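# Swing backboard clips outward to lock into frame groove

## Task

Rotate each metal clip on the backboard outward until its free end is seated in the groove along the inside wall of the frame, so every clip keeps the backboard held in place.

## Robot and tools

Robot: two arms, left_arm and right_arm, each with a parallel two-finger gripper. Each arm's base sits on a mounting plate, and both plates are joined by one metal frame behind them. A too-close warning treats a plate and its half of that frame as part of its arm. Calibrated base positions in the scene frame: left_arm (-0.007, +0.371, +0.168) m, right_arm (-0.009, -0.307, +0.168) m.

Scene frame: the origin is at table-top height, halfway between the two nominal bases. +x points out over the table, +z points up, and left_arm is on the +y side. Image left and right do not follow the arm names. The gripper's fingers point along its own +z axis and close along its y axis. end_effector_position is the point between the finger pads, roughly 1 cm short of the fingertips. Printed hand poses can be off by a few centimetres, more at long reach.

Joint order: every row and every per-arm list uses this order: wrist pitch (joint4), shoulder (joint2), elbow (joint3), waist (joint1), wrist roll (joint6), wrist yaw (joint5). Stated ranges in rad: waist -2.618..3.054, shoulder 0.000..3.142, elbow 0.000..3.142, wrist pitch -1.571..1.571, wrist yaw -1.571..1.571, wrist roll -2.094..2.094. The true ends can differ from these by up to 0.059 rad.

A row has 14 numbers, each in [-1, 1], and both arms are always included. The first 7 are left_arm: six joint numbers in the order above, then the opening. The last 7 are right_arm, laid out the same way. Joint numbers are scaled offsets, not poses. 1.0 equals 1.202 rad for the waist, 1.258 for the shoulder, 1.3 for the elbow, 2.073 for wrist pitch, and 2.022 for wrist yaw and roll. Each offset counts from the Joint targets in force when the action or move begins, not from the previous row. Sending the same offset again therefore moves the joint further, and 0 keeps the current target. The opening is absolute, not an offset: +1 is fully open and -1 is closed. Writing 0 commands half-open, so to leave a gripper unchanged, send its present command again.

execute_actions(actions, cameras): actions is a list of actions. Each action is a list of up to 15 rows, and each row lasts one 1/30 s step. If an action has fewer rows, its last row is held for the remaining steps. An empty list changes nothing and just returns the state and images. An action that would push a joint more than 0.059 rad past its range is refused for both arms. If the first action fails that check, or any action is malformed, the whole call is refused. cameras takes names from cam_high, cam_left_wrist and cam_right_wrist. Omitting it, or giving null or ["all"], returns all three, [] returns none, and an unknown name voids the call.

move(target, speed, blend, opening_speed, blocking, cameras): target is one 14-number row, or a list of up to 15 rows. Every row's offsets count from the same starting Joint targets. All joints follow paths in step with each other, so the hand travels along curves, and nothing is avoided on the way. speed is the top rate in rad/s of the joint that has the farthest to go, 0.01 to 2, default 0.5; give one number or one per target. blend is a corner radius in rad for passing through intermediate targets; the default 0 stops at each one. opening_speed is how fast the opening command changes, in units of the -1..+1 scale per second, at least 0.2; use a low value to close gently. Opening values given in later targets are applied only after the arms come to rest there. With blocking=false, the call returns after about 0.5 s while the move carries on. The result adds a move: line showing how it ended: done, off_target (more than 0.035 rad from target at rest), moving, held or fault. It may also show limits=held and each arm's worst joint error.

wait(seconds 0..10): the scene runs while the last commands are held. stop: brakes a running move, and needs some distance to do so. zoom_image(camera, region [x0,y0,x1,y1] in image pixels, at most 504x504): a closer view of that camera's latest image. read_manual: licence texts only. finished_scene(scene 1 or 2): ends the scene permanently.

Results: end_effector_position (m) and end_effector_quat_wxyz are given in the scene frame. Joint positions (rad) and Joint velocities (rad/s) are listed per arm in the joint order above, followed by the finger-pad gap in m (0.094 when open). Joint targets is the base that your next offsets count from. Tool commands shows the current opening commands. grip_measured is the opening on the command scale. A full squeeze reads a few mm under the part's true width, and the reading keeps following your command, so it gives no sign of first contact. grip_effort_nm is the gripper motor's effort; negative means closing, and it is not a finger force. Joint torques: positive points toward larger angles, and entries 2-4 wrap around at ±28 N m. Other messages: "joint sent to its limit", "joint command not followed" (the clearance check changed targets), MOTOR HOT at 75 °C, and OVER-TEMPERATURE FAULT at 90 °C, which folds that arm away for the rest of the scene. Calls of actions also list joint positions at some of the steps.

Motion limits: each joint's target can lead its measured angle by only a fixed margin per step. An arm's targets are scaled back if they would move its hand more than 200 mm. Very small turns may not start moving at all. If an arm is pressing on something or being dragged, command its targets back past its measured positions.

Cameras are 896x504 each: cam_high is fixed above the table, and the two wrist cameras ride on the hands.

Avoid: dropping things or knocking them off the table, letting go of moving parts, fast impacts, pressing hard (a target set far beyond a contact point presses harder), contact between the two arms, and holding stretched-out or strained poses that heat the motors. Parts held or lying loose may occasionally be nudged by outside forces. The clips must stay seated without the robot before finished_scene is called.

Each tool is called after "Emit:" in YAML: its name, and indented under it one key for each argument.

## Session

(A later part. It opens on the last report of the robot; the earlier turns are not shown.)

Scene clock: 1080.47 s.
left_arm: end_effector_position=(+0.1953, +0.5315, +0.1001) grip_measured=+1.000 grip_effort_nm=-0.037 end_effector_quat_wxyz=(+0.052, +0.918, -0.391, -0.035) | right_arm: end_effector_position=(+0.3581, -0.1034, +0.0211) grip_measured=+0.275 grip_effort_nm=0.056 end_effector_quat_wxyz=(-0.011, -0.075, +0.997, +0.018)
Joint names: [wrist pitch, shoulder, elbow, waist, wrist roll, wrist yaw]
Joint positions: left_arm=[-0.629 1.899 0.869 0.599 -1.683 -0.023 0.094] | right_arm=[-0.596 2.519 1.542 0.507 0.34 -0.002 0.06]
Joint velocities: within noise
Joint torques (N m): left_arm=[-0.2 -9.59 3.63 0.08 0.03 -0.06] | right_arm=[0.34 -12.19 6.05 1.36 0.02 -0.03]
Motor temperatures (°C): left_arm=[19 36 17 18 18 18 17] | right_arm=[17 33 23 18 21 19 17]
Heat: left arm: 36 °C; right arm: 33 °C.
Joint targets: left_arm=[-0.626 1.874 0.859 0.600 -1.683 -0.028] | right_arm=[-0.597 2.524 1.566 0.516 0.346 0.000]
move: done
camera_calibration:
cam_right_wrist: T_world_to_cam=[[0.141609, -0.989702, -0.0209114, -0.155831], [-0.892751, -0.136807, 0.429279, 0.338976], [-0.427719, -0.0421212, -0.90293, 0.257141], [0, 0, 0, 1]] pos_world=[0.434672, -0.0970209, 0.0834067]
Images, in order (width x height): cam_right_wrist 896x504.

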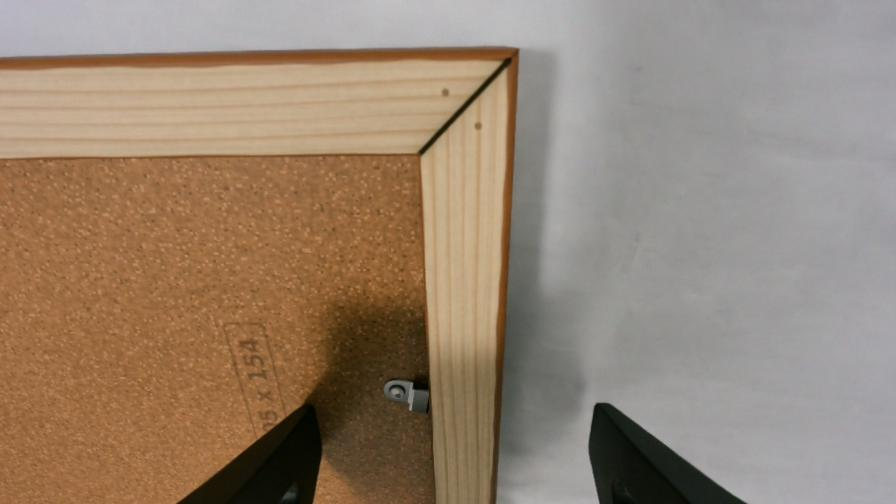

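Emit:
move:
  target:
    - [0,0,0,0,0,0,1,0,-0.08,0,0,0,0,0.277]
    - [0,0,0,0,0,0,1,-0.2918,-0.1645,0.293,0.1206,0.1508,0.003,0.277]
  speed: [0.2,0.6]
  cameras: ["cam_right_wrist"]

Emit:
zoom_image:
  camera: "cam_right_wrist"
  region: [500, 100, 600, 180]

Emit:
zoom_image:
  camera: "cam_right_wrist"
  region: [340, 20, 440, 100]

Emit:
zoom_image:
  camera: "cam_right_wrist"
  region: [290, 290, 390, 370]

Emit:
zoom_image:
  camera: "cam_right_wrist"
  region: [410, 330, 510, 410]

Scene clock: 1088.50 s.
left_arm: end_effector_position=(+0.1953, +0.5315, +0.1001) grip_measured=+1.000 grip_effort_nm=-0.027 end_effector_quat_wxyz=(+0.052, +0.918, -0.391, -0.035) | right_arm: end_effector_position=(+0.3439, -0.0433, +0.1809) grip_measured=+0.275 grip_effort_nm=0.071 end_effector_quat_wxyz=(-0.031, +0.001, +1.000, +0.003)
Joint names: [wrist pitch, shoulder, elbow, waist, wrist roll, wrist yaw]
Joint positions: left_arm=[-0.629 1.899 0.869 0.599 -1.683 -0.023 0.094] | right_arm=[-1.192 2.347 1.921 0.658 0.643 -0.002 0.06]
Joint velocities: within noise
Joint torques (N m): left_arm=[-0.21 -9.66 3.75 0.03 0.04 -0.03] | right_arm=[0.18 -15.75 7.24 0.9 0.04 0.02]
Motor temperatures (°C): left_arm=[19 36 17 18 18 18 17] | right_arm=[17 34 23 18 21 19 17]
Heat: left arm: 36 °C; right arm: 34 °C.
Joint targets: left_arm=[-0.626 1.874 0.859 0.600 -1.683 -0.028] | right_arm=[-1.202 2.318 1.947 0.661 0.651 0.006]
move: done
camera_calibration:
cam_right_wrist: T_world_to_cam=[[-0.00872163, -0.999906, 0.0105945, -0.0454678], [-0.884291, 0.0126588, 0.466765, 0.262634], [-0.466855, -0.00529769, -0.884318, 0.409605], [0, 0, 0, 1]] pos_world=[0.423075, -0.0466182, 0.240114]
Images, in order (width x height): cam_right_wrist 896x504.

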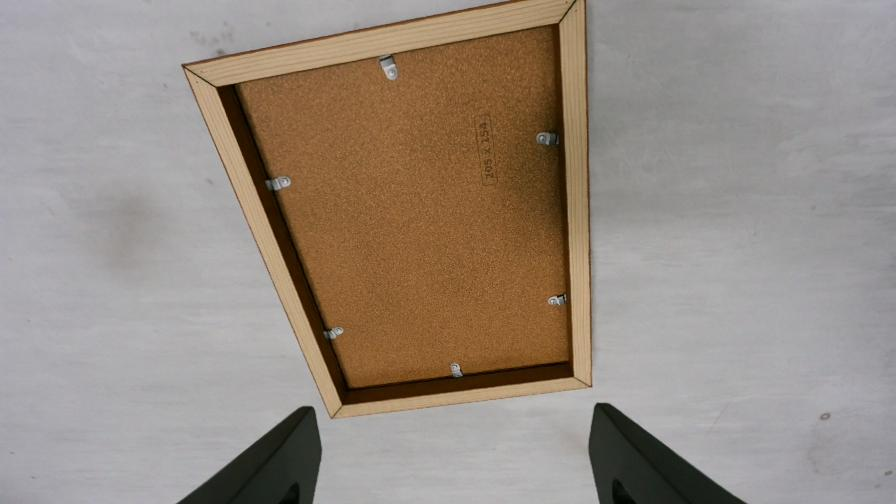

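Scaled by 5.040.

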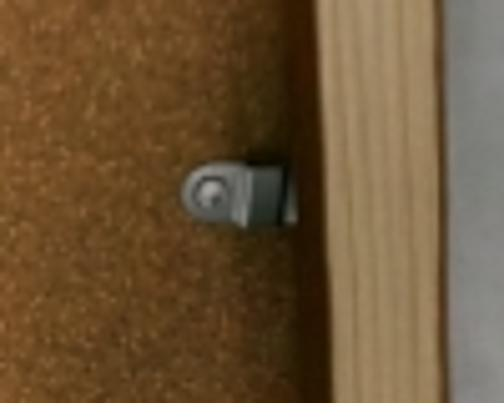

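Scaled by 5.040.

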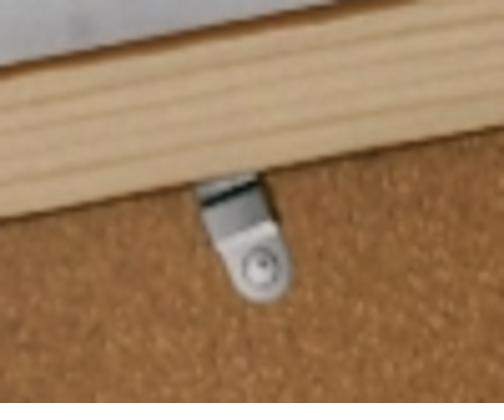

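Scaled by 5.040.

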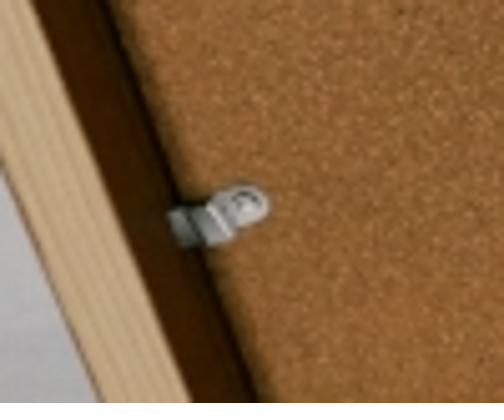

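Scaled by 5.040.

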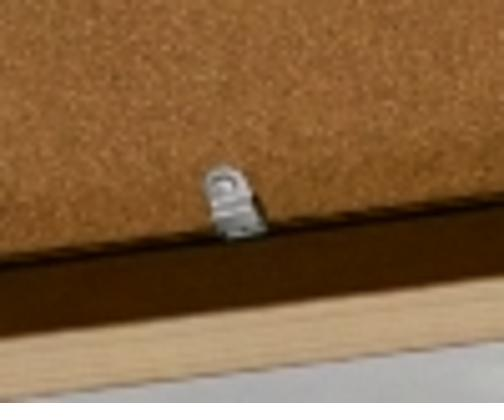

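Emit:
zoom_image:
  camera: "cam_right_wrist"
  region: [525, 118, 575, 158]

Emit:
zoom_image:
  camera: "cam_right_wrist"
  region: [535, 280, 585, 320]

Scaled by 10.080.

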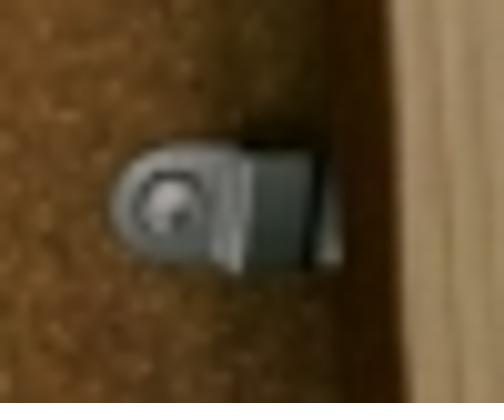

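Scaled by 10.080.

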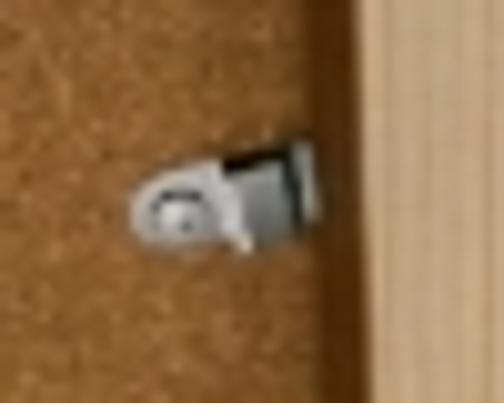

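Emit:
wait:
  seconds: 0.1
  cameras: ["cam_high"]

Scene clock: 1127.57 s.
left_arm: end_effector_position=(+0.1953, +0.5315, +0.1001) grip_measured=+1.000 grip_effort_nm=-0.032 end_effector_quat_wxyz=(+0.052, +0.918, -0.391, -0.035) | right_arm: end_effector_position=(+0.3437, -0.0434, +0.1809) grip_measured=+0.275 grip_effort_nm=0.061 end_effector_quat_wxyz=(-0.031, +0.001, +1.000, +0.003)
Joint names: [wrist pitch, shoulder, elbow, waist, wrist roll, wrist yaw]
Joint positions: left_arm=[-0.629 1.899 0.869 0.599 -1.683 -0.023 0.094] | right_arm=[-1.193 2.347 1.921 0.658 0.644 -0.002 0.06]
Joint velocities: within noise
Joint torques (N m): left_arm=[-0.19 -9.48 3.75 0.21 0.02 -0.04] | right_arm=[0.19 -15.73 7.25 0.9 0.04 0.04]
Motor temperatures (°C): left_arm=[19 37 17 18 18 18 17] | right_arm=[17 34 25 18 21 19 17]
Heat: left arm: 37 °C; right arm: 34 °C.
Joint targets: left_arm=[-0.626 1.874 0.859 0.600 -1.683 -0.028] | right_arm=[-1.202 2.318 1.947 0.661 0.651 0.006]
Tool commands: left_gripper/opening=+1.0 right_gripper/opening=+0.277
wait: 0.10 s; at rest from the start
Images, in order (width x height): cam_high 896x504.

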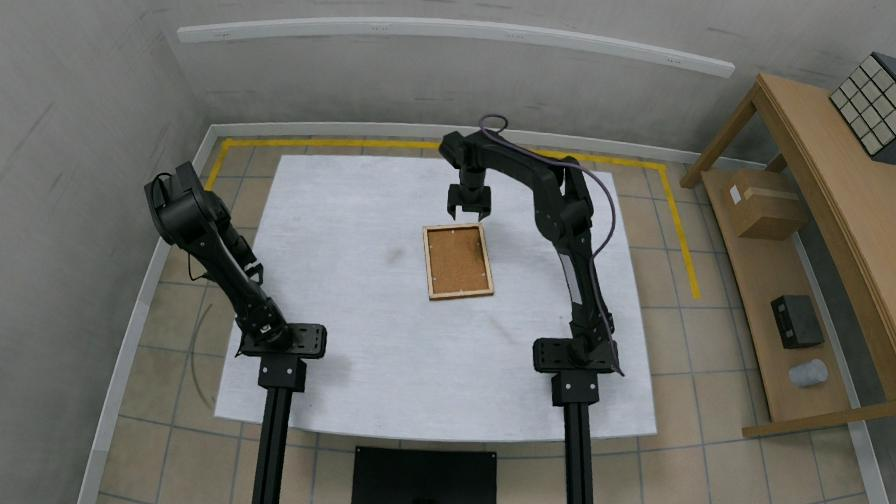

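Emit:
zoom_image:
  camera: "cam_high"
  region: [420, 215, 500, 305]

Emit:
zoom_image:
  camera: "cam_high"
  region: [465, 225, 500, 295]

Scaled by 5.600.

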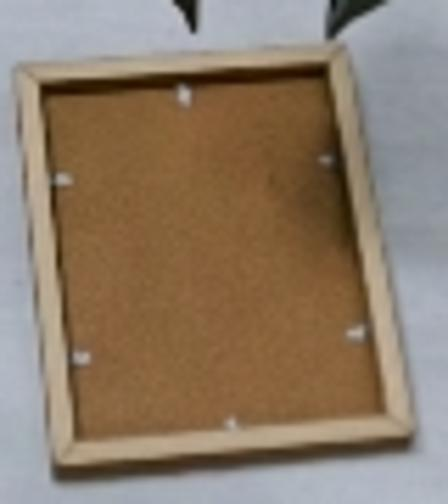

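Scaled by 7.200.

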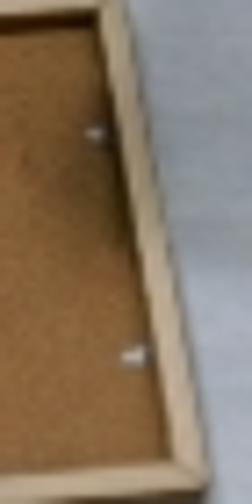

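Emit:
finished_scene:
  scene: 2

The scene is finished: the task was done.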